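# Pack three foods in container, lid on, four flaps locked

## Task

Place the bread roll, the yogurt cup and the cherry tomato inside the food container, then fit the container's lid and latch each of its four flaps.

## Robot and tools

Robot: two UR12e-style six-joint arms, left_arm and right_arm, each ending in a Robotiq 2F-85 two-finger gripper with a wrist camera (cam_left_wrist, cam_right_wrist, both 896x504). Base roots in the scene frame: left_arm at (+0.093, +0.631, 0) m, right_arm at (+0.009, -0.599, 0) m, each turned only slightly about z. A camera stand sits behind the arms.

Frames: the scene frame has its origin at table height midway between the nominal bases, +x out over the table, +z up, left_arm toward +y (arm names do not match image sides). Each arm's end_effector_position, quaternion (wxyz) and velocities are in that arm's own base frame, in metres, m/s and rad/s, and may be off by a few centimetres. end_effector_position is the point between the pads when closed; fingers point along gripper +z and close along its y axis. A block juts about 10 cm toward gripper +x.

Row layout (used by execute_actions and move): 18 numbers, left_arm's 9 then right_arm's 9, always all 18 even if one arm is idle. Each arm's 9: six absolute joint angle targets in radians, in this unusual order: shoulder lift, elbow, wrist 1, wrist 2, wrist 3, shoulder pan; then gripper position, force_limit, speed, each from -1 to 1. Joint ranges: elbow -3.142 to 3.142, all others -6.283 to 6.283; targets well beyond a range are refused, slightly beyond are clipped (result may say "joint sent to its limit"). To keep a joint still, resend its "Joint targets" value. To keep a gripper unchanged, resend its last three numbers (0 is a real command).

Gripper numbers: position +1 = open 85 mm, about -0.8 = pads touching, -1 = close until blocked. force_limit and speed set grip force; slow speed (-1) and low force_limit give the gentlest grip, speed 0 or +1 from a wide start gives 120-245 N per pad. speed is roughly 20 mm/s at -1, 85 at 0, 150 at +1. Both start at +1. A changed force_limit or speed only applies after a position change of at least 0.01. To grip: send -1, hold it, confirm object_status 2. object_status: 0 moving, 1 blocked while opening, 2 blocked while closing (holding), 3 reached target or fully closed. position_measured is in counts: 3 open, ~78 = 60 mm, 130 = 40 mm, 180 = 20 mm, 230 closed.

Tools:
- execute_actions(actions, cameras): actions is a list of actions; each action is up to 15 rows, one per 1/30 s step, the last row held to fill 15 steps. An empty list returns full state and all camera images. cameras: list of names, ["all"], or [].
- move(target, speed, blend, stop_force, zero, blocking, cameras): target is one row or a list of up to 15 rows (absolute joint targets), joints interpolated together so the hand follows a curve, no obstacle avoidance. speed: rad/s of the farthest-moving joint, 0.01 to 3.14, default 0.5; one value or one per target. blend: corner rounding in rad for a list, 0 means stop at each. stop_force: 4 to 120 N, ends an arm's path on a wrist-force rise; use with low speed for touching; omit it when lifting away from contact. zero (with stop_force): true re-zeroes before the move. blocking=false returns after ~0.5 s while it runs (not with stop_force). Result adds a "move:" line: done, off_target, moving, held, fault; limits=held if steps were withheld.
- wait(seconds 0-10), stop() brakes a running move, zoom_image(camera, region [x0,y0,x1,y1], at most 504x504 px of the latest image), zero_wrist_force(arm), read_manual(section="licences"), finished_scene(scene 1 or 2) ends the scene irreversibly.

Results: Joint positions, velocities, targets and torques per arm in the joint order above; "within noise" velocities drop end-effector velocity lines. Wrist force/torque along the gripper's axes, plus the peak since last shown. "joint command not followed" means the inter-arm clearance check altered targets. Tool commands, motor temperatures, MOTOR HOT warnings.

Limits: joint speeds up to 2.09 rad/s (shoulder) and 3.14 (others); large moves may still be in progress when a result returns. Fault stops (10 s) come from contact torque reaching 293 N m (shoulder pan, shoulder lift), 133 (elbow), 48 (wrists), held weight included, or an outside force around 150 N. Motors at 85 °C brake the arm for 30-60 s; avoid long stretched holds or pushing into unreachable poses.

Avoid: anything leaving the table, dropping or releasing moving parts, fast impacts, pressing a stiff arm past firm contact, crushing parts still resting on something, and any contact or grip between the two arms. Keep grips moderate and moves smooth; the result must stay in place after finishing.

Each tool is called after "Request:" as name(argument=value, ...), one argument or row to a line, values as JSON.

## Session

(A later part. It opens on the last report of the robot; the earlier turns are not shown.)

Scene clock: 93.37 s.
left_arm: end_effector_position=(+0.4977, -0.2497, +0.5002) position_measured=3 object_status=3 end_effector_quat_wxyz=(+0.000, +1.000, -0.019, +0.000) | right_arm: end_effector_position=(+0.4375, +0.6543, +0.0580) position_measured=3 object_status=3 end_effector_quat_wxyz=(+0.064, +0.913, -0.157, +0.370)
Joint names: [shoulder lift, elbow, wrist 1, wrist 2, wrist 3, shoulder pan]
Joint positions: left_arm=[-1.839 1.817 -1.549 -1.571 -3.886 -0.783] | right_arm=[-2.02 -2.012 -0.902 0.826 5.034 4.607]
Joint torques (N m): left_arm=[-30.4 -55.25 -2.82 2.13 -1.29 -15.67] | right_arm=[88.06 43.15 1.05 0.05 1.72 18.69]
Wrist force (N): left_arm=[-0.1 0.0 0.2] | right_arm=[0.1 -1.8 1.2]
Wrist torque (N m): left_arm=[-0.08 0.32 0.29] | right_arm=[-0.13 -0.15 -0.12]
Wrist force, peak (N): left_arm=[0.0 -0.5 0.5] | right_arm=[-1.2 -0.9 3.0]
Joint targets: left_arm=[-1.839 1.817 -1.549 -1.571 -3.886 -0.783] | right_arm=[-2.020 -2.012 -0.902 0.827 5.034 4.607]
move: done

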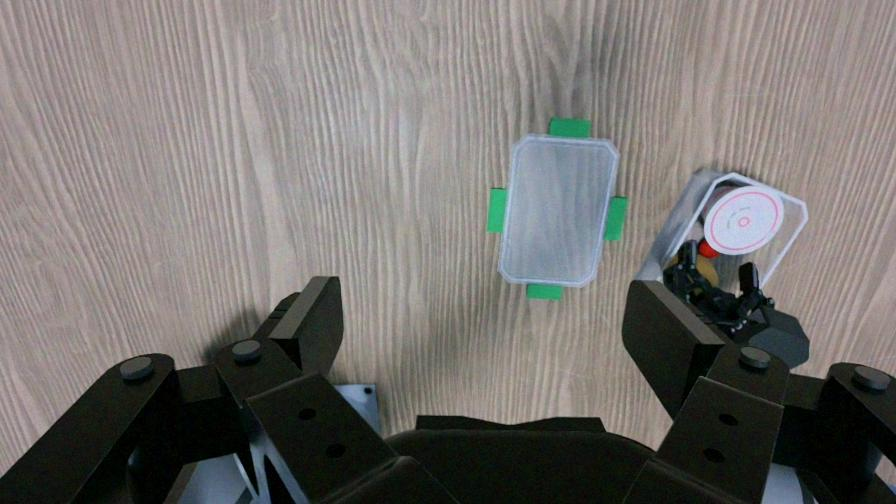

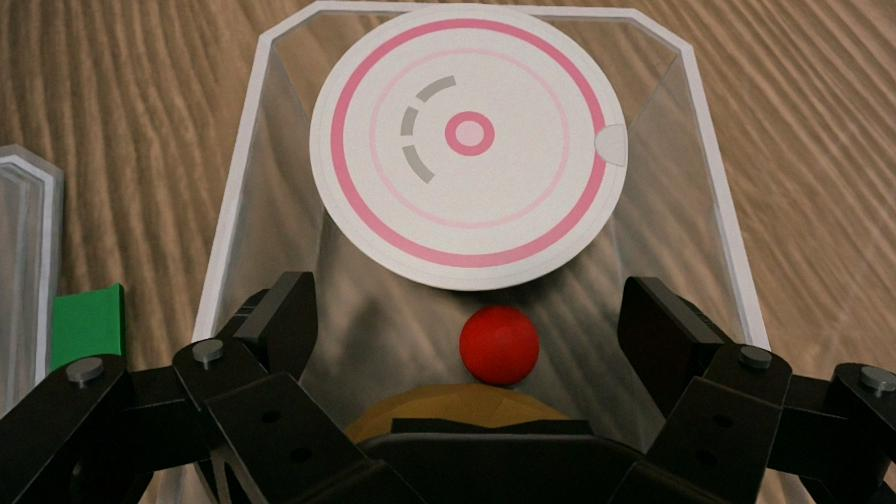

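Request:
move(
  target=[
    [-1.839,1.817,-1.549,-1.571,-3.886,-0.783,1,1,1,-1.9037,-1.9690,-1.0620,0.8265,5.0344,4.6074,1,-0.5,-1],
    [-1.6487,2.4688,-2.3911,-1.571,-2.4578,-0.9946,1,1,1,-2.1094,-1.6536,-0.9496,1.571,5.9679,4.3379,1,-0.5,-1],
  ],
  speed=[0.25,0.5],
  cameras=["all"],
)

Scene clock: 98.47 s.
left_arm: end_effector_position=(+0.3978, -0.2927, +0.0898) position_measured=3 object_status=3 end_effector_quat_wxyz=(+0.000, -0.668, +0.744, +0.000) | right_arm: end_effector_position=(+0.4908, +0.7728, +0.0900) position_measured=3 object_status=3 end_effector_quat_wxyz=(+0.000, +0.686, -0.728, +0.000)
Joint names: [shoulder lift, elbow, wrist 1, wrist 2, wrist 3, shoulder pan]
Joint positions: left_arm=[-1.649 2.469 -2.391 -1.571 -2.458 -0.995] | right_arm=[-2.109 -1.654 -0.95 1.571 5.968 4.338]
Joint torques (N m): left_arm=[-12.93 -28.91 -7.88 1.73 3.01 -14.04] | right_arm=[82.45 53.11 7.71 2.17 1.84 -12.38]
Wrist force (N): left_arm=[0.2 0.1 -0.2] | right_arm=[-0.1 -1.6 0.7]
Wrist torque (N m): left_arm=[-0.07 0.29 0.14] | right_arm=[-0.07 0.10 -0.33]
Wrist force, peak (N): left_arm=[-0.1 0.6 1.7] | right_arm=[-1.0 -1.3 2.5]
Joint targets: left_arm=[-1.649 2.469 -2.391 -1.571 -2.458 -0.995] | right_arm=[-2.109 -1.654 -0.950 1.571 5.968 4.338]
move: done

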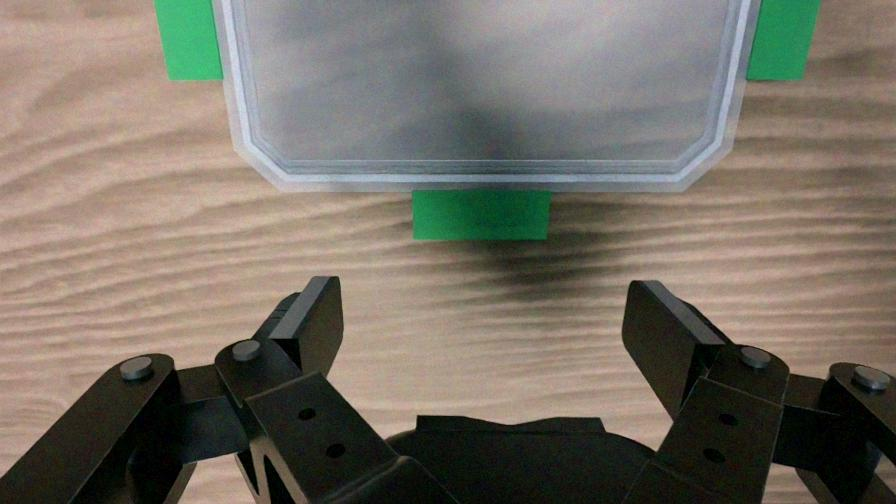

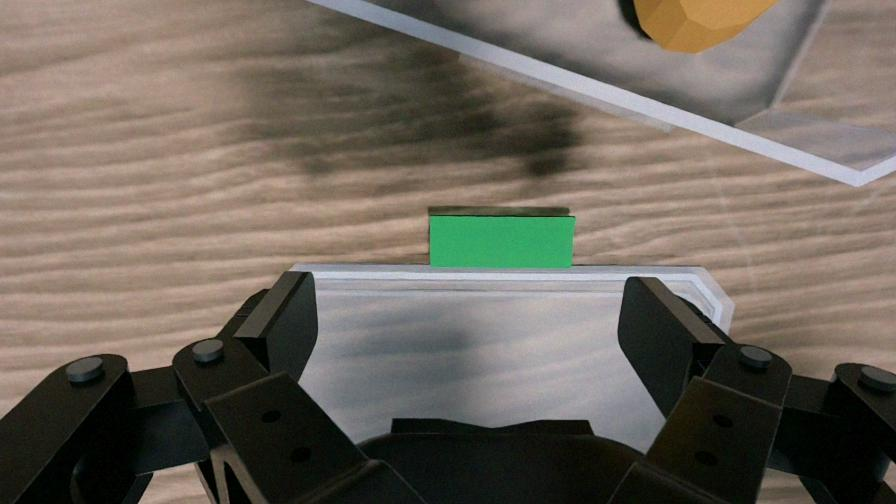

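Request:
move(
  target=[-1.4879,2.5221,-2.6052,-1.571,-2.4680,-1.0048,1,1,1,-2.1770,-1.7046,-0.8311,1.571,5.9895,4.3595,1,-0.5,-1],
  speed=0.12,
  stop_force=8,
  cameras=["all"],
)

Scene clock: 101.83 s.
left_arm: end_effector_position=(+0.3951, -0.2973, +0.0162) position_measured=3 object_status=3 end_effector_quat_wxyz=(+0.000, -0.668, +0.744, +0.000) | right_arm: end_effector_position=(+0.4713, +0.7758, +0.0149) position_measured=3 object_status=3 end_effector_quat_wxyz=(+0.000, +0.686, -0.728, +0.000)
Joint names: [shoulder lift, elbow, wrist 1, wrist 2, wrist 3, shoulder pan]
Joint positions: left_arm=[-1.488 2.522 -2.605 -1.571 -2.468 -1.005] | right_arm=[-2.177 -1.705 -0.831 1.571 5.99 4.359]
Joint torques (N m): left_arm=[-19.18 -20.44 -7.65 2.07 -2.96 -15.7] | right_arm=[82.35 28.47 7.66 0.98 1.94 18.01]
Wrist force (N): left_arm=[-0.1 -0.1 0.5] | right_arm=[-0.2 -1.0 0.7]
Wrist torque (N m): left_arm=[-0.10 0.31 0.28] | right_arm=[0.01 0.08 -0.38]
Wrist force, peak (N): left_arm=[-0.2 0.0 0.9] | right_arm=[-0.1 -2.1 0.6]
Joint targets: left_arm=[-1.488 2.522 -2.605 -1.571 -2.468 -1.005] | right_arm=[-2.177 -1.705 -0.831 1.571 5.989 4.360]
move: done

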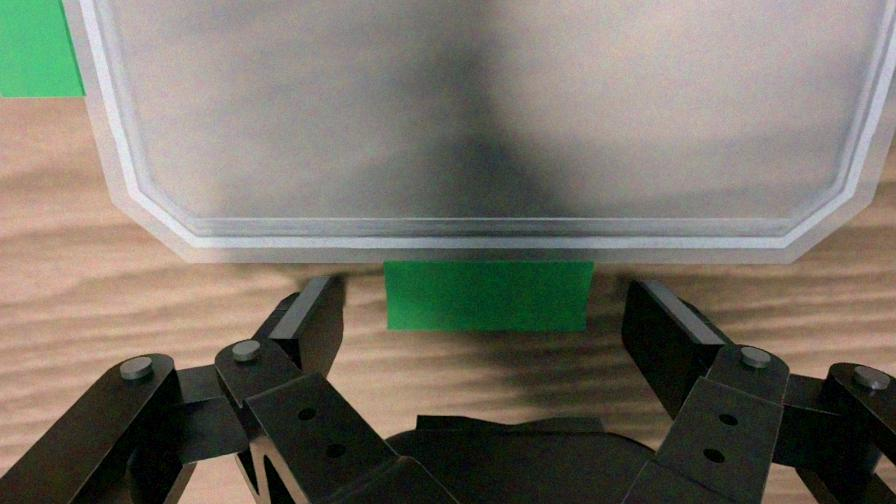

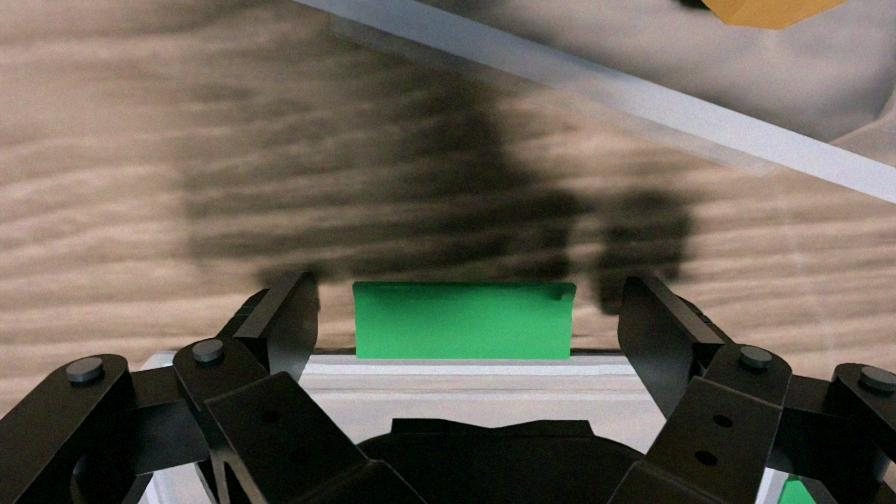

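Request:
execute_actions(
  actions=[
    [[-1.4879,2.5221,-2.6052,-1.571,-2.4680,-1.0048,1,1,1,-2.1770,-1.7046,-0.8311,1.571,5.9882,4.3582,1,-0.5,-1]],
    [[-1.4879,2.5221,-2.6052,-1.571,-2.4680,-1.0048,-1,-0.1,-1,-2.1770,-1.7046,-0.8311,1.571,5.9882,4.3582,-1,-0.1,-1]],
    [[-1.4879,2.5221,-2.6052,-1.571,-2.4680,-1.0048,-1,-0.1,-1,-2.1770,-1.7046,-0.8311,1.571,5.9882,4.3582,-1,-0.1,-1]],
    [[-1.4879,2.5221,-2.6052,-1.571,-2.4680,-1.0048,-1,-0.1,-1,-2.1770,-1.7046,-0.8311,1.571,5.9882,4.3582,-1,-0.1,-1]],
  ],
  cameras=["all"],
)

Scene clock: 104.40 s.
left_arm: end_effector_position=(+0.3951, -0.2973, +0.0162) position_measured=76 object_status=0 end_effector_quat_wxyz=(+0.000, -0.668, +0.744, +0.000) | right_arm: end_effector_position=(+0.4723, +0.7752, +0.0149) position_measured=76 object_status=0 end_effector_quat_wxyz=(+0.000, +0.686, -0.728, +0.000)
Joint names: [shoulder lift, elbow, wrist 1, wrist 2, wrist 3, shoulder pan]
Joint positions: left_arm=[-1.488 2.522 -2.605 -1.571 -2.468 -1.005] | right_arm=[-2.177 -1.705 -0.831 1.571 5.988 4.358]
Joint torques (N m): left_arm=[-20.43 -21.53 -6.07 2.08 -3.01 -15.99] | right_arm=[83.62 29.64 6.57 0.43 -2.36 -10.53]
Wrist force (N): left_arm=[-1.8 1.7 -13.8] | right_arm=[1.7 -0.8 -12.0]
Wrist torque (N m): left_arm=[-0.13 0.26 0.28] | right_arm=[-0.09 0.17 -0.27]
Wrist force, peak (N): left_arm=[-1.5 2.0 -15.2] | right_arm=[2.0 -0.9 -13.1]
Joint targets: left_arm=[-1.488 2.522 -2.605 -1.571 -2.468 -1.005] | right_arm=[-2.177 -1.705 -0.831 1.571 5.988 4.358]

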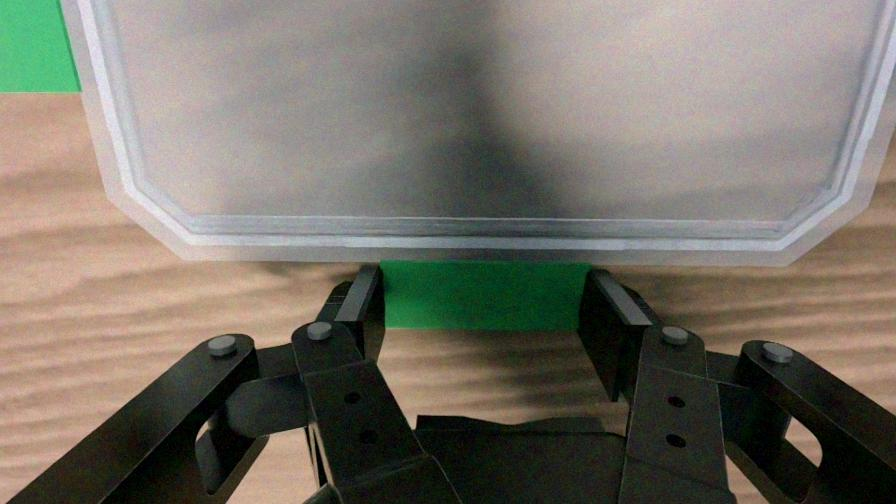

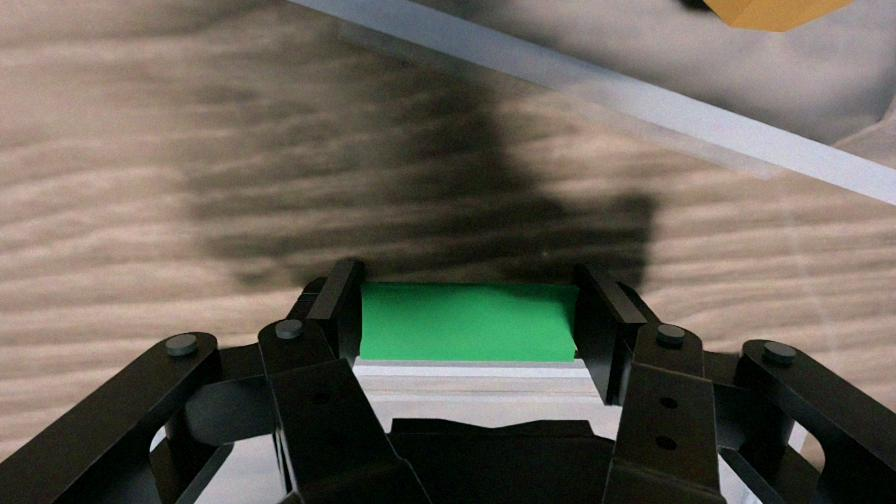

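Request:
move(
  target=[
    [-1.5770,2.4967,-2.4907,-1.571,-2.4680,-1.0048,-1,-0.1,-1,-2.1338,-1.6890,-0.8898,1.571,5.9882,4.3582,-1,-0.1,-1],
    [-1.6479,2.4683,-2.3913,-1.571,-2.4680,-1.0048,-1,-0.1,-1,-2.0988,-1.6713,-0.9425,1.571,5.9882,4.3582,-1,-0.1,-1],
    [-1.7187,2.4296,-2.2819,-1.571,-2.4680,-1.0048,-1,-0.1,-1,-2.0620,-1.6469,-1.0037,1.571,5.9882,4.3582,-1,-0.1,-1],
  ],
  speed=0.15,
  blend=[0.02,0.02,0],
  cameras=["all"],
)

Scene clock: 108.17 s.
left_arm: end_effector_position=(+0.3951, -0.2972, +0.1298) position_measured=76 object_status=2 end_effector_quat_wxyz=(+0.000, -0.668, +0.744, +0.000) | right_arm: end_effector_position=(+0.4723, +0.7751, +0.1298) position_measured=76 object_status=2 end_effector_quat_wxyz=(+0.000, +0.686, -0.728, +0.000)
Joint names: [shoulder lift, elbow, wrist 1, wrist 2, wrist 3, shoulder pan]
Joint positions: left_arm=[-1.719 2.43 -2.282 -1.571 -2.468 -1.005] | right_arm=[-2.062 -1.647 -1.004 1.571 5.988 4.358]
Joint torques (N m): left_arm=[-33.89 -42.13 0.94 1.75 -2.83 5.62] | right_arm=[99.97 50.78 0 -0.9 -2.74 -10.32]
Wrist force (N): left_arm=[5.2 -0.3 0.7] | right_arm=[-5.1 -0.7 0.8]
Wrist torque (N m): left_arm=[-0.05 0.32 0.22] | right_arm=[0.01 0.03 -0.27]
Wrist force, peak (N): left_arm=[-1.7 1.7 -15.4] | right_arm=[2.2 -0.9 -13.3]
Joint targets: left_arm=[-1.719 2.430 -2.282 -1.571 -2.468 -1.005] | right_arm=[-2.062 -1.647 -1.004 1.571 5.988 4.358]
move: done

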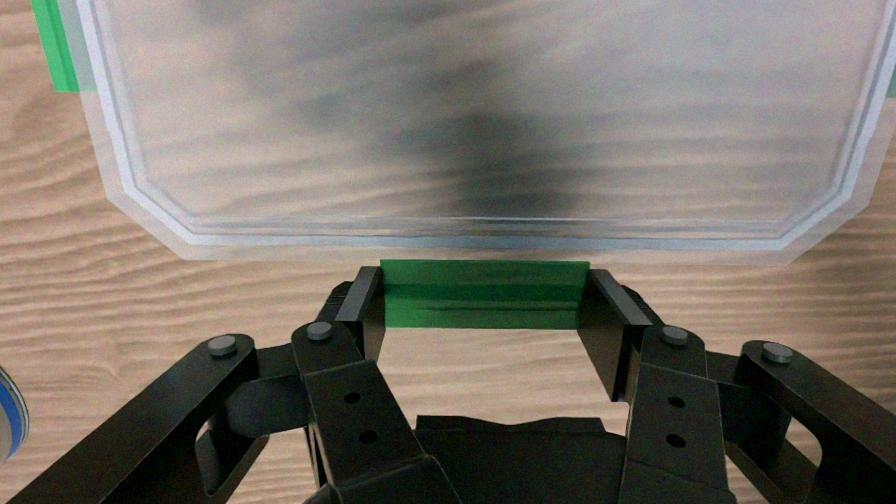

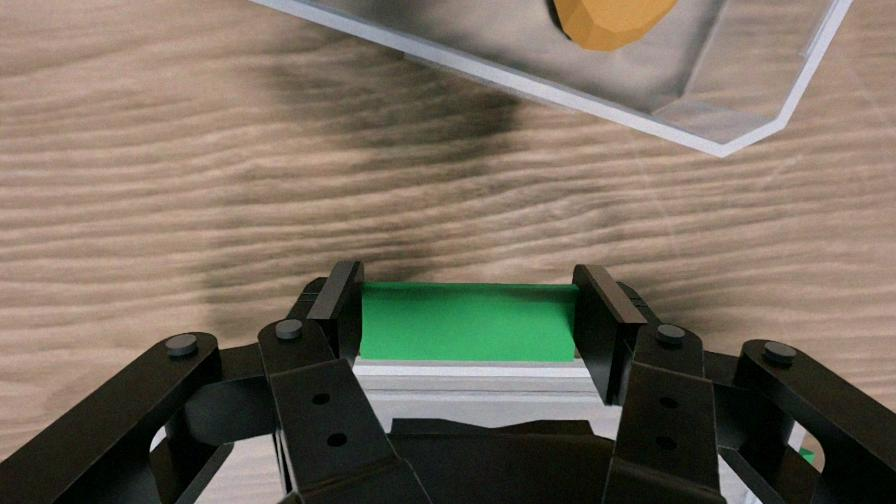

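Request:
move(
  target=[
    [-1.6629,2.3830,-2.2911,-1.571,-2.4629,-1.0710,-1,-0.1,-1,-1.9901,-1.7593,-0.9630,1.571,6.0559,4.3546,-1,-0.1,-1],
    [-1.6044,2.3298,-2.2964,-1.571,-2.4485,-1.1278,-1,-0.1,-1,-1.9194,-1.8650,-0.9281,1.571,6.1230,4.3505,-1,-0.1,-1],
    [-1.5436,2.2692,-2.2966,-1.571,-2.4268,-1.1774,-1,-0.1,-1,-1.8490,-1.9651,-0.8984,1.571,6.1900,4.3462,-1,-0.1,-1],
    [-1.4816,2.2022,-2.2916,-1.571,-2.3988,-1.2206,-1,-0.1,-1,-1.7779,-2.0599,-0.8746,1.571,6.2561,4.3411,-1,-0.1,-1],
  ],
  speed=0.15,
  blend=[0.03,0.03,0.03,0],
  cameras=["all"],
)

Scene clock: 111.67 s.
left_arm: end_effector_position=(+0.3708, -0.5075, +0.1299) position_measured=76 object_status=2 end_effector_quat_wxyz=(+0.000, -0.556, +0.831, +0.000) | right_arm: end_effector_position=(+0.4106, +0.5747, +0.1298) position_measured=76 object_status=2 end_effector_quat_wxyz=(+0.000, -0.576, +0.818, +0.000)
Joint names: [shoulder lift, elbow, wrist 1, wrist 2, wrist 3, shoulder pan]
Joint positions: left_arm=[-1.482 2.202 -2.292 -1.571 -2.399 -1.221] | right_arm=[-1.778 -2.06 -0.875 1.571 6.256 4.341]
Joint torques (N m): left_arm=[-29.54 -50.32 -2.6 -1.58 3.02 -26.29] | right_arm=[77.69 41.16 12.45 -0.53 2.27 -14.08]
Wrist force (N): left_arm=[-15.4 -4.6 -0.1] | right_arm=[15.4 4.1 0.2]
Wrist torque (N m): left_arm=[0.02 0.11 -0.32] | right_arm=[-0.07 0.28 -0.81]
Wrist force, peak (N): left_arm=[-15.7 -4.7 1.8] | right_arm=[15.7 3.5 0.0]
Joint targets: left_arm=[-1.482 2.202 -2.292 -1.571 -2.399 -1.221] | right_arm=[-1.778 -2.060 -0.875 1.571 6.256 4.341]
move: done

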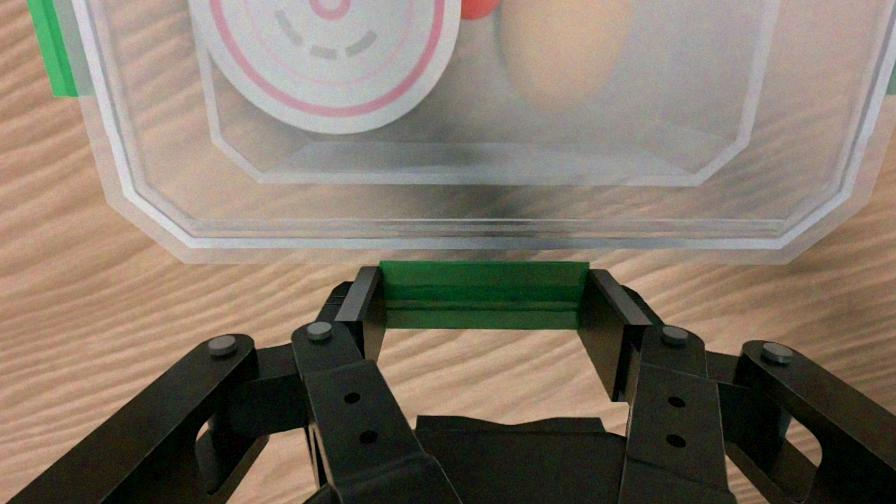

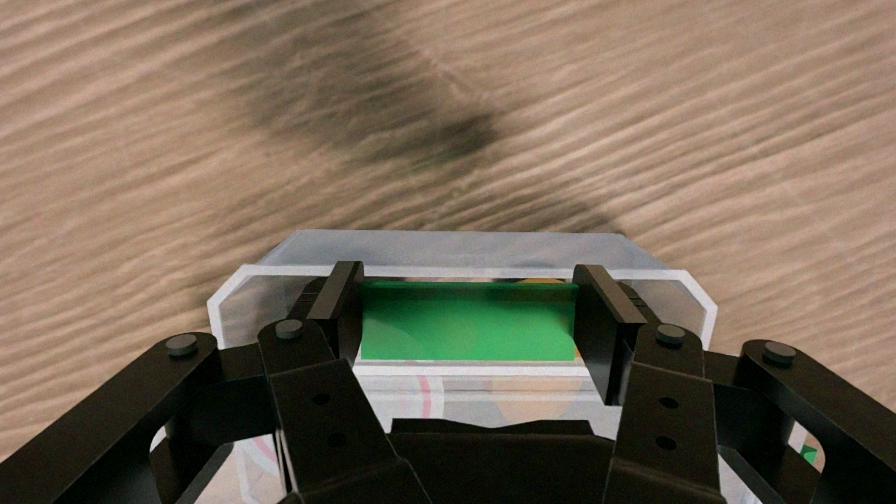

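Request:
move(
  target=[-1.4432,2.2176,-2.3454,-1.571,-2.3945,-1.2283,-1,-0.1,-1,-1.7970,-2.0931,-0.8224,1.571,6.2723,4.3453,-1,-0.1,-1],
  speed=0.1,
  cameras=["all"],
)

Scene clock: 113.37 s.
left_arm: end_effector_position=(+0.3676, -0.5128, +0.1049) position_measured=76 object_status=2 end_effector_quat_wxyz=(+0.000, -0.551, +0.835, +0.000) | right_arm: end_effector_position=(+0.4051, +0.5686, +0.1050) position_measured=76 object_status=2 end_effector_quat_wxyz=(+0.000, -0.571, +0.821, +0.000)
Joint names: [shoulder lift, elbow, wrist 1, wrist 2, wrist 3, shoulder pan]
Joint positions: left_arm=[-1.443 2.218 -2.345 -1.571 -2.395 -1.228] | right_arm=[-1.797 -2.093 -0.823 1.571 6.272 4.345]
Joint torques (N m): left_arm=[-31.66 -24.93 -4.96 -2.81 3.37 -11.47] | right_arm=[49.03 25.86 5.89 -0.5 2.76 13.7]
Wrist force (N): left_arm=[6.1 -4.7 1.5] | right_arm=[-5.6 3.2 1.8]
Wrist torque (N m): left_arm=[-0.05 0.33 -0.27] | right_arm=[-0.15 0.04 -0.77]
Wrist force, peak (N): left_arm=[-17.0 -4.9 0.3] | right_arm=[15.8 3.5 0.4]
Joint targets: left_arm=[-1.443 2.218 -2.345 -1.571 -2.394 -1.228] | right_arm=[-1.797 -2.093 -0.822 1.571 6.272 4.345]
move: done

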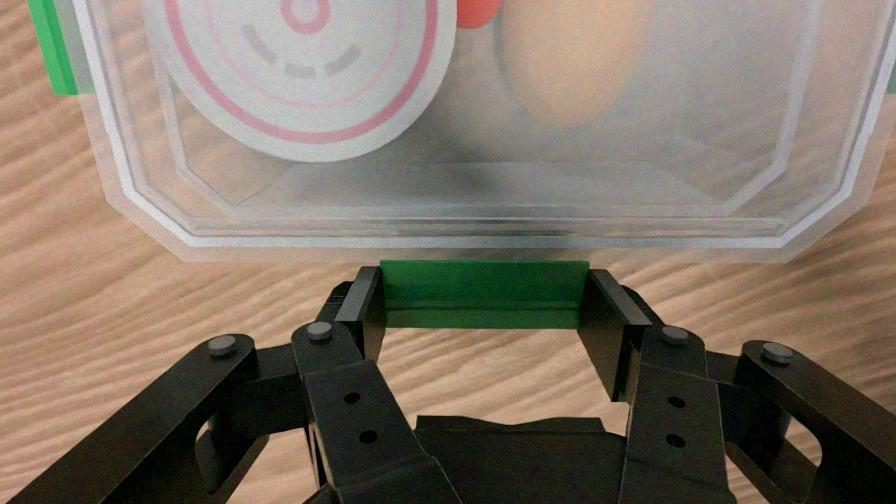

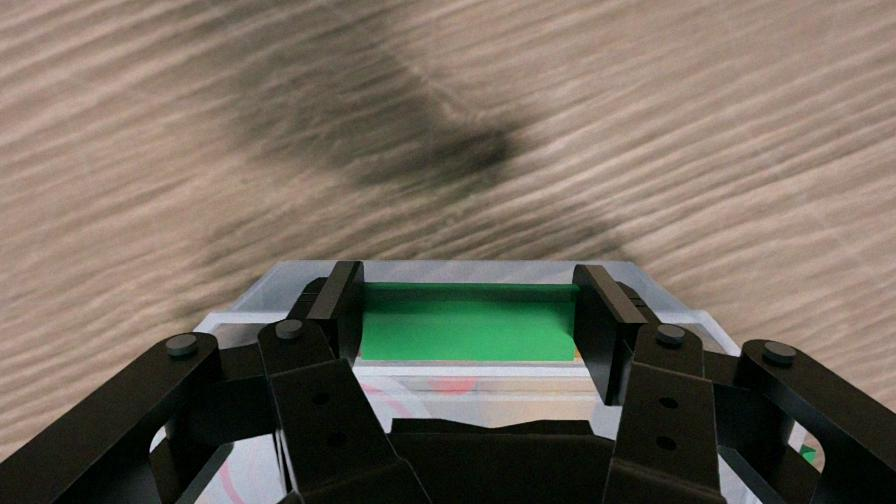

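Request:
move(
  target=[-1.3988,2.2385,-2.4107,-1.571,-2.3945,-1.2283,-1,-0.1,-1,-1.8367,-2.1122,-0.7635,1.571,6.2723,4.3453,-1,-0.1,-1],
  speed=0.05,
  stop_force=6,
  cameras=["all"],
)

Scene clock: 116.03 s.
left_arm: end_effector_position=(+0.3677, -0.5129, +0.0833) position_measured=76 object_status=2 end_effector_quat_wxyz=(+0.000, -0.551, +0.835, +0.000) | right_arm: end_effector_position=(+0.4052, +0.5687, +0.0817) position_measured=76 object_status=2 end_effector_quat_wxyz=(+0.000, -0.571, +0.821, +0.000)
Joint names: [shoulder lift, elbow, wrist 1, wrist 2, wrist 3, shoulder pan]
Joint positions: left_arm=[-1.411 2.233 -2.392 -1.571 -2.394 -1.228] | right_arm=[-1.828 -2.108 -0.777 1.571 6.272 4.345]
Joint torques (N m): left_arm=[-51.33 -36.21 2.17 2.15 2.86 -6.57] | right_arm=[71.9 43 0.53 -0.91 2.32 14.55]
Wrist force (N): left_arm=[5.0 -3.7 -2.9] | right_arm=[-3.9 2.8 -1.7]
Wrist torque (N m): left_arm=[0.19 0.37 -0.10] | right_arm=[0.18 0.05 -0.66]
Wrist force, peak (N): left_arm=[4.0 -1.8 -12.5] | right_arm=[-3.9 2.1 -7.0]
Joint targets: left_arm=[-1.411 2.233 -2.392 -1.571 -2.394 -1.228] | right_arm=[-1.828 -2.108 -0.777 1.571 6.272 4.345]
move: contact (left_arm, right_arm); left_arm: the wrist 1 is farthest, 0.018 rad from its target; right_arm: the wrist 1 is farthest, 0.013 rad from its target

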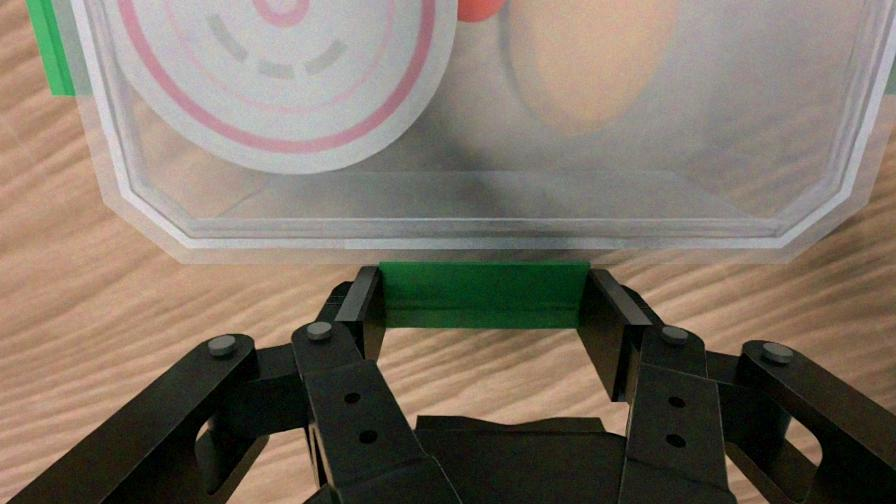

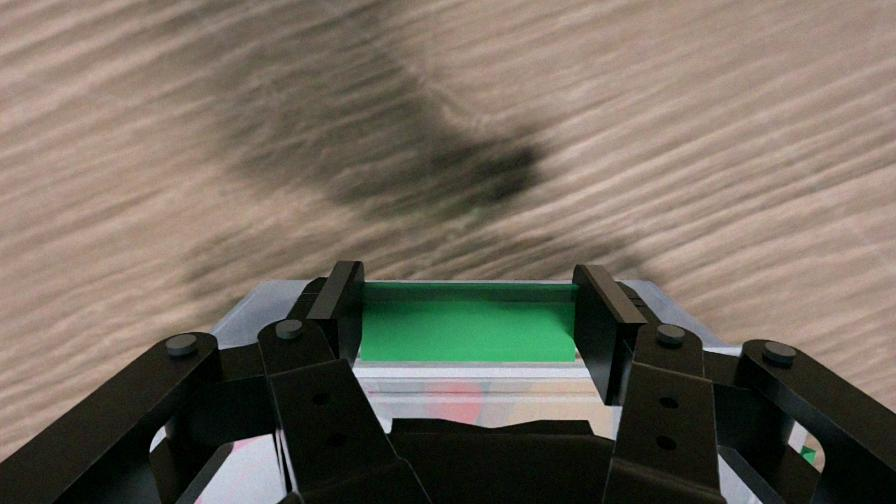

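Request:
execute_actions(
  actions=[
    [[-1.411,2.233,-2.392,-1.571,-2.3945,-1.2283,1,-0.1,-1,-1.828,-2.108,-0.777,1.571,6.2723,4.3453,1,-0.1,-1]],
  ],
)

Request:
move(
  target=[
    [-1.4779,2.1980,-2.2911,-1.571,-2.3945,-1.2283,1,-0.1,-1,-1.7658,-2.0750,-0.8715,1.571,6.2723,4.3453,1,-0.1,-1],
    [-1.4779,2.1980,-2.2911,-1.571,-2.3945,-1.2283,-1,-0.1,0,-1.7658,-2.0750,-0.8715,1.571,6.2723,4.3453,-1,-0.1,0],
  ],
  speed=0.1,
  cameras=["all"],
)

Scene clock: 117.93 s.
left_arm: end_effector_position=(+0.3676, -0.5125, +0.0829) position_measured=3 object_status=0 end_effector_quat_wxyz=(+0.000, -0.551, +0.835, +0.000) | right_arm: end_effector_position=(+0.4051, +0.5685, +0.0815) position_measured=3 object_status=0 end_effector_quat_wxyz=(+0.000, -0.571, +0.821, +0.000)
Joint names: [shoulder lift, elbow, wrist 1, wrist 2, wrist 3, shoulder pan]
Joint positions: left_arm=[-1.411 2.233 -2.392 -1.571 -2.394 -1.228] | right_arm=[-1.828 -2.108 -0.777 1.571 6.272 4.345]
Joint torques (N m): left_arm=[-31.15 -27.01 -7.08 2.93 1.68 1.66] | right_arm=[50.98 28.51 5.46 -0.8 1.27 7.37]
Wrist force (N): left_arm=[0.1 -0.1 0.3] | right_arm=[0.2 -0.7 1.0]
Wrist torque (N m): left_arm=[-0.11 0.31 0.15] | right_arm=[0.02 0.12 -0.38]
Wrist force, peak (N): left_arm=[5.0 -3.8 -4.4] | right_arm=[-3.6 2.8 -3.1]
Joint targets: left_arm=[-1.411 2.233 -2.392 -1.571 -2.394 -1.228] | right_arm=[-1.828 -2.108 -0.777 1.571 6.272 4.345]

Scene clock: 120.63 s.
left_arm: end_effector_position=(+0.3676, -0.5127, +0.1299) position_measured=232 object_status=3 end_effector_quat_wxyz=(+0.000, -0.551, +0.835, +0.000) | right_arm: end_effector_position=(+0.4051, +0.5685, +0.1300) position_measured=232 object_status=3 end_effector_quat_wxyz=(+0.000, -0.571, +0.821, +0.000)
Joint names: [shoulder lift, elbow, wrist 1, wrist 2, wrist 3, shoulder pan]
Joint positions: left_arm=[-1.478 2.198 -2.291 -1.571 -2.394 -1.228] | right_arm=[-1.766 -2.075 -0.872 1.571 6.272 4.345]
Joint torques (N m): left_arm=[-52.01 -45.35 -0.23 2.63 0.27 10.99] | right_arm=[71.92 49.87 1.73 -0.67 0.83 9.94]
Wrist force (N): left_arm=[0.1 0.0 -0.3] | right_arm=[0.1 -1.2 0.5]
Wrist torque (N m): left_arm=[-0.09 0.29 0.14] | right_arm=[-0.09 0.08 -0.38]
Wrist force, peak (N): left_arm=[-0.2 -0.1 0.7] | right_arm=[0.0 -1.2 2.0]
Joint targets: left_arm=[-1.478 2.198 -2.291 -1.571 -2.394 -1.228] | right_arm=[-1.766 -2.075 -0.872 1.571 6.272 4.345]
move: done

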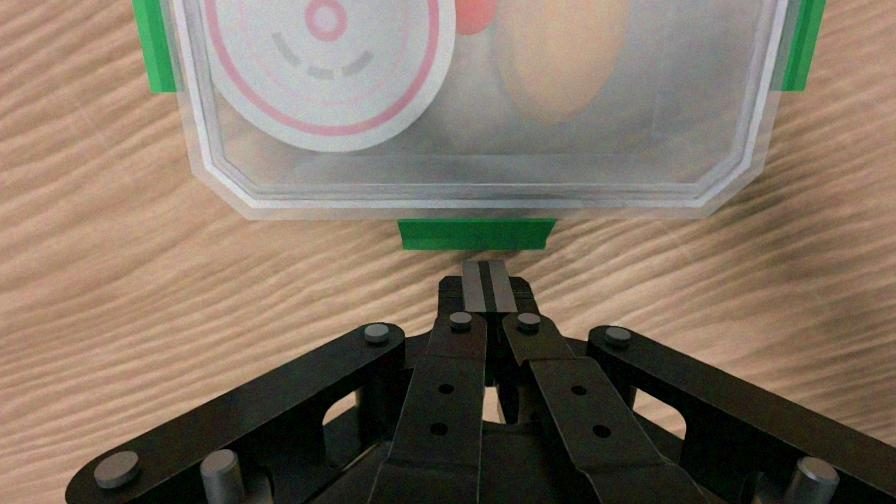

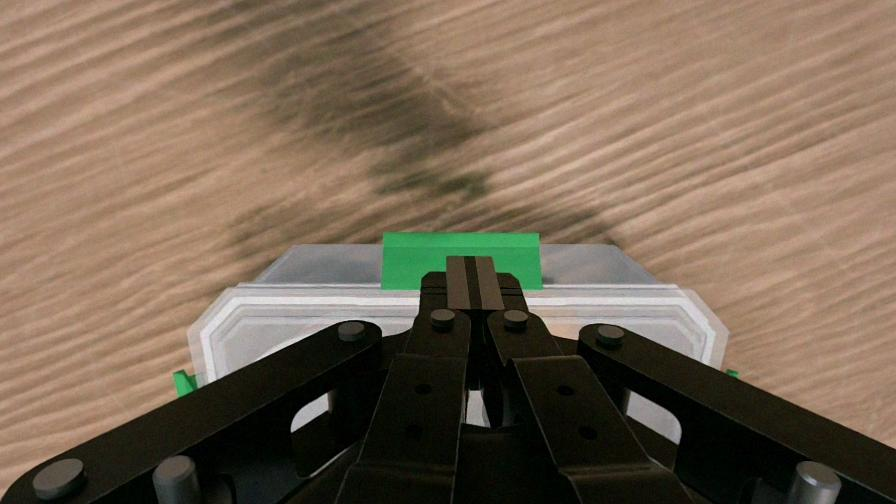

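Request:
move(
  target=[-1.4109,2.2355,-2.3956,-1.571,-2.3927,-1.2265,-1,-0.1,0,-1.8233,-2.1133,-0.7758,1.571,6.2722,4.3452,-1,-0.1,0],
  speed=0.06,
  stop_force=25,
)

Request:
move(
  target=[-1.3987,2.2279,-2.4002,-1.571,-2.4038,-1.2376,-1,-0.1,0,-1.8407,-2.0967,-0.7750,1.571,6.2724,4.3454,-1,-0.1,0],
  speed=0.02,
  stop_force=20,
  cameras=["all"],
)

Scene clock: 124.20 s.
left_arm: end_effector_position=(+0.3682, -0.5112, +0.0820) position_measured=232 object_status=3 end_effector_quat_wxyz=(+0.000, -0.551, +0.835, +0.000) | right_arm: end_effector_position=(+0.4041, +0.5658, +0.0820) position_measured=232 object_status=3 end_effector_quat_wxyz=(+0.000, -0.571, +0.821, +0.000)
Joint names: [shoulder lift, elbow, wrist 1, wrist 2, wrist 3, shoulder pan]
Joint positions: left_arm=[-1.411 2.235 -2.396 -1.571 -2.393 -1.226] | right_arm=[-1.823 -2.113 -0.776 1.571 6.272 4.345]
Joint torques (N m): left_arm=[-31.16 -27.29 -7.31 2.95 3.21 14.51] | right_arm=[51.14 27.52 7.66 -0.69 -1.22 -14.09]
Wrist force (N): left_arm=[-0.3 0.1 0.0] | right_arm=[0.2 -1.0 0.8]
Wrist torque (N m): left_arm=[-0.08 0.33 0.15] | right_arm=[-0.03 0.12 -0.38]
Wrist force, peak (N): left_arm=[0.0 0.6 0.2] | right_arm=[0.3 -1.7 1.1]
Joint targets: left_arm=[-1.411 2.236 -2.396 -1.571 -2.393 -1.226] | right_arm=[-1.823 -2.113 -0.776 1.571 6.272 4.345]
move: done

Scene clock: 125.93 s.
left_arm: end_effector_position=(+0.3663, -0.5157, +0.0804) position_measured=232 object_status=3 end_effector_quat_wxyz=(+0.000, -0.551, +0.835, +0.000) | right_arm: end_effector_position=(+0.4060, +0.5705, +0.0804) position_measured=232 object_status=3 end_effector_quat_wxyz=(+0.000, -0.571, +0.821, +0.000)
Joint names: [shoulder lift, elbow, wrist 1, wrist 2, wrist 3, shoulder pan]
Joint positions: left_arm=[-1.405 2.232 -2.398 -1.571 -2.398 -1.232] | right_arm=[-1.832 -2.105 -0.775 1.571 6.272 4.345]
Joint torques (N m): left_arm=[-55.17 -35.96 -4.08 -7.25 2.83 4.52] | right_arm=[75.76 39.44 12.24 -0.41 0.09 5.07]
Wrist force (N): left_arm=[-19.6 -0.4 -2.1] | right_arm=[17.0 -1.0 -0.7]
Wrist torque (N m): left_arm=[-0.06 -0.05 0.21] | right_arm=[0.01 0.47 -0.41]
Wrist force, peak (N): left_arm=[-35.5 1.0 -11.4] | right_arm=[28.3 0.9 -8.1]
Joint targets: left_arm=[-1.405 2.232 -2.398 -1.571 -2.398 -1.232] | right_arm=[-1.832 -2.105 -0.775 1.571 6.272 4.345]
move: contact (left_arm, right_arm)

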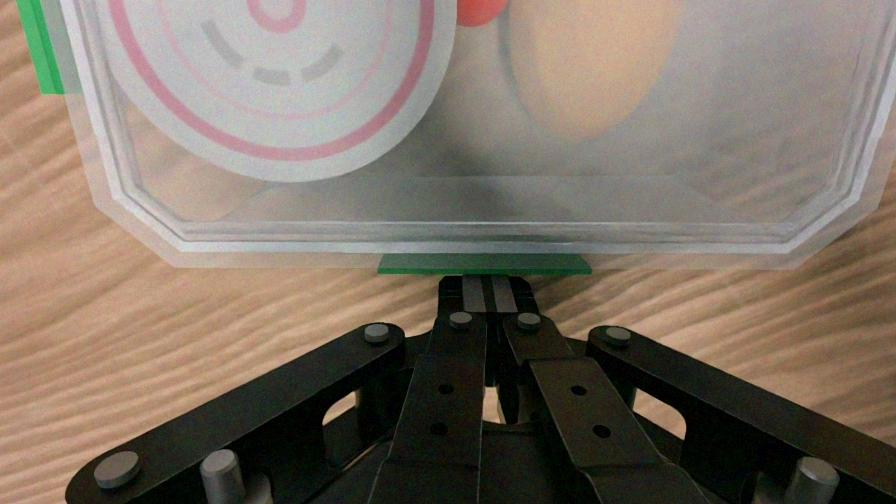

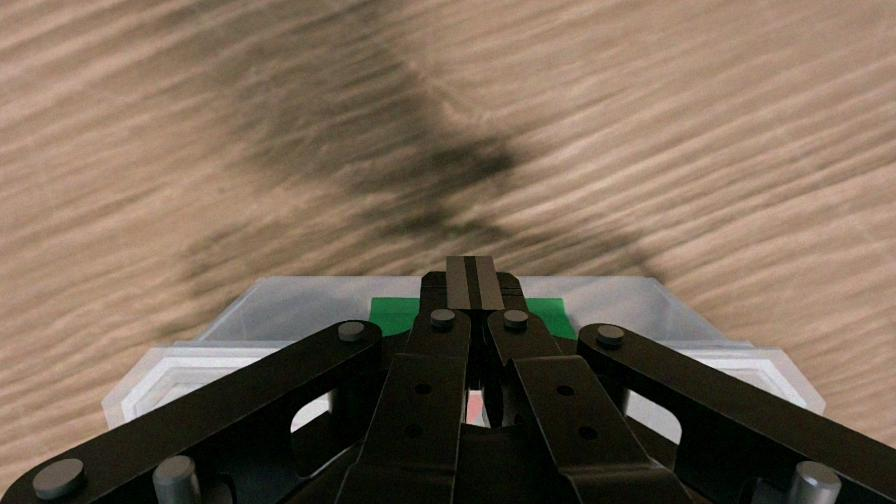

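Request:
move(
  target=[-1.3987,2.2279,-2.4002,-1.571,-2.4038,-1.2376,-1,-0.1,0,-1.8407,-2.0967,-0.7750,1.571,6.2724,4.3454,-1,-0.1,0],
  speed=0.02,
  stop_force=30,
  cameras=["all"],
)

Scene clock: 129.00 s.
left_arm: end_effector_position=(+0.3660, -0.5162, +0.0801) position_measured=232 object_status=3 end_effector_quat_wxyz=(+0.000, -0.551, +0.835, +0.000) | right_arm: end_effector_position=(+0.4062, +0.5711, +0.0801) position_measured=232 object_status=3 end_effector_quat_wxyz=(+0.000, -0.571, +0.821, +0.000)
Joint names: [shoulder lift, elbow, wrist 1, wrist 2, wrist 3, shoulder pan]
Joint positions: left_arm=[-1.404 2.231 -2.398 -1.571 -2.399 -1.233] | right_arm=[-1.834 -2.104 -0.775 1.571 6.272 4.345]
Joint torques (N m): left_arm=[-54.54 -44.38 -9.02 -13.13 2.79 -12.84] | right_arm=[76.06 53.83 19.58 -0.92 0.22 13.07]
Wrist force (N): left_arm=[-44.7 -2.5 -9.7] | right_arm=[40.8 0.2 -6.7]
Wrist torque (N m): left_arm=[-0.05 -0.31 0.16] | right_arm=[0.03 0.92 -0.43]
Wrist force, peak (N): left_arm=[-57.9 -1.2 -17.9] | right_arm=[54.1 0.1 -16.7]
Joint targets: left_arm=[-1.404 2.231 -2.398 -1.571 -2.399 -1.233] | right_arm=[-1.834 -2.104 -0.775 1.571 6.272 4.345]
move: contact (left_arm, right_arm)

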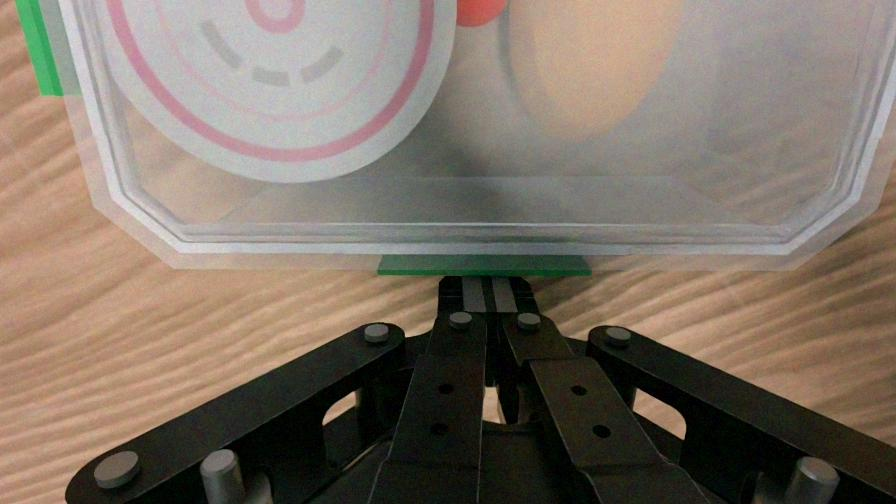

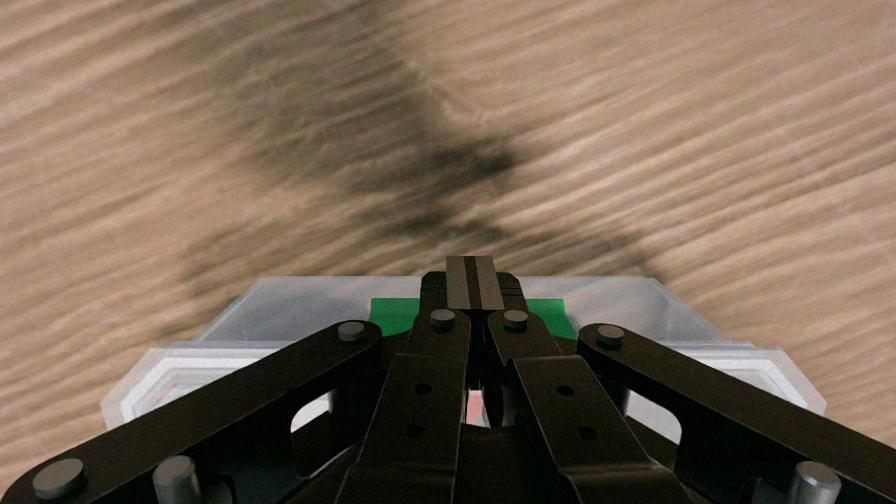

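Request:
move(
  target=[
    [-1.4109,2.2355,-2.3956,-1.571,-2.3927,-1.2265,-1,-0.1,0,-1.8233,-2.1133,-0.7758,1.571,6.2722,4.3452,-1,-0.1,0],
    [-1.4779,2.1980,-2.2911,-1.571,-2.3945,-1.2283,-1,-0.1,0,-1.7658,-2.0750,-0.8715,1.571,6.2723,4.3453,-1,-0.1,0],
  ],
  speed=0.1,
  cameras=["all"],
)

Scene clock: 131.40 s.
left_arm: end_effector_position=(+0.3676, -0.5127, +0.1299) position_measured=232 object_status=3 end_effector_quat_wxyz=(+0.000, -0.551, +0.835, +0.000) | right_arm: end_effector_position=(+0.4051, +0.5685, +0.1299) position_measured=232 object_status=3 end_effector_quat_wxyz=(+0.000, -0.571, +0.821, +0.000)
Joint names: [shoulder lift, elbow, wrist 1, wrist 2, wrist 3, shoulder pan]
Joint positions: left_arm=[-1.478 2.198 -2.291 -1.571 -2.394 -1.228] | right_arm=[-1.766 -2.075 -0.871 1.571 6.272 4.345]
Joint torques (N m): left_arm=[-55.21 -44.18 -0.78 3.18 -2.81 -13.27] | right_arm=[70.14 49.19 2.14 -1.33 1.79 17.65]
Wrist force (N): left_arm=[-0.1 -0.2 -0.2] | right_arm=[1.4 0.2 0.4]
Wrist torque (N m): left_arm=[-0.15 0.33 0.28] | right_arm=[0.16 -0.14 -0.38]
Wrist force, peak (N): left_arm=[-45.1 -2.2 -9.4] | right_arm=[40.8 -0.2 -6.6]
Joint targets: left_arm=[-1.478 2.198 -2.291 -1.571 -2.394 -1.228] | right_arm=[-1.766 -2.075 -0.872 1.571 6.272 4.345]
move: done

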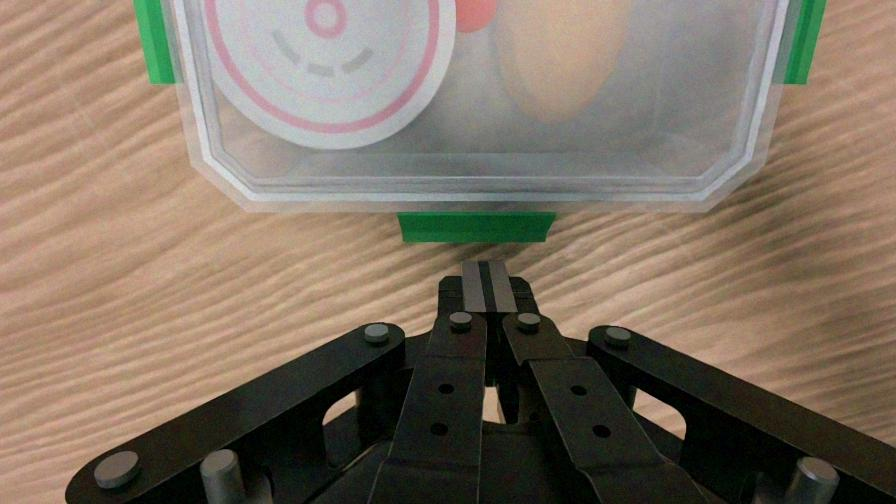

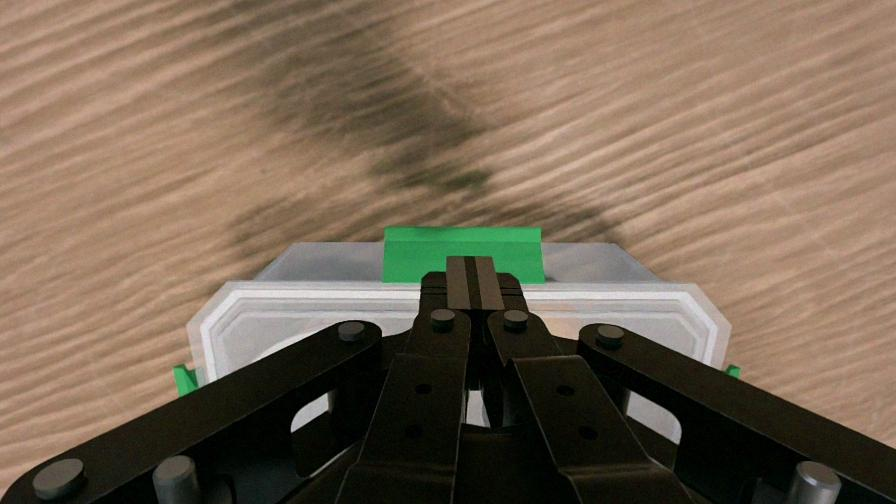

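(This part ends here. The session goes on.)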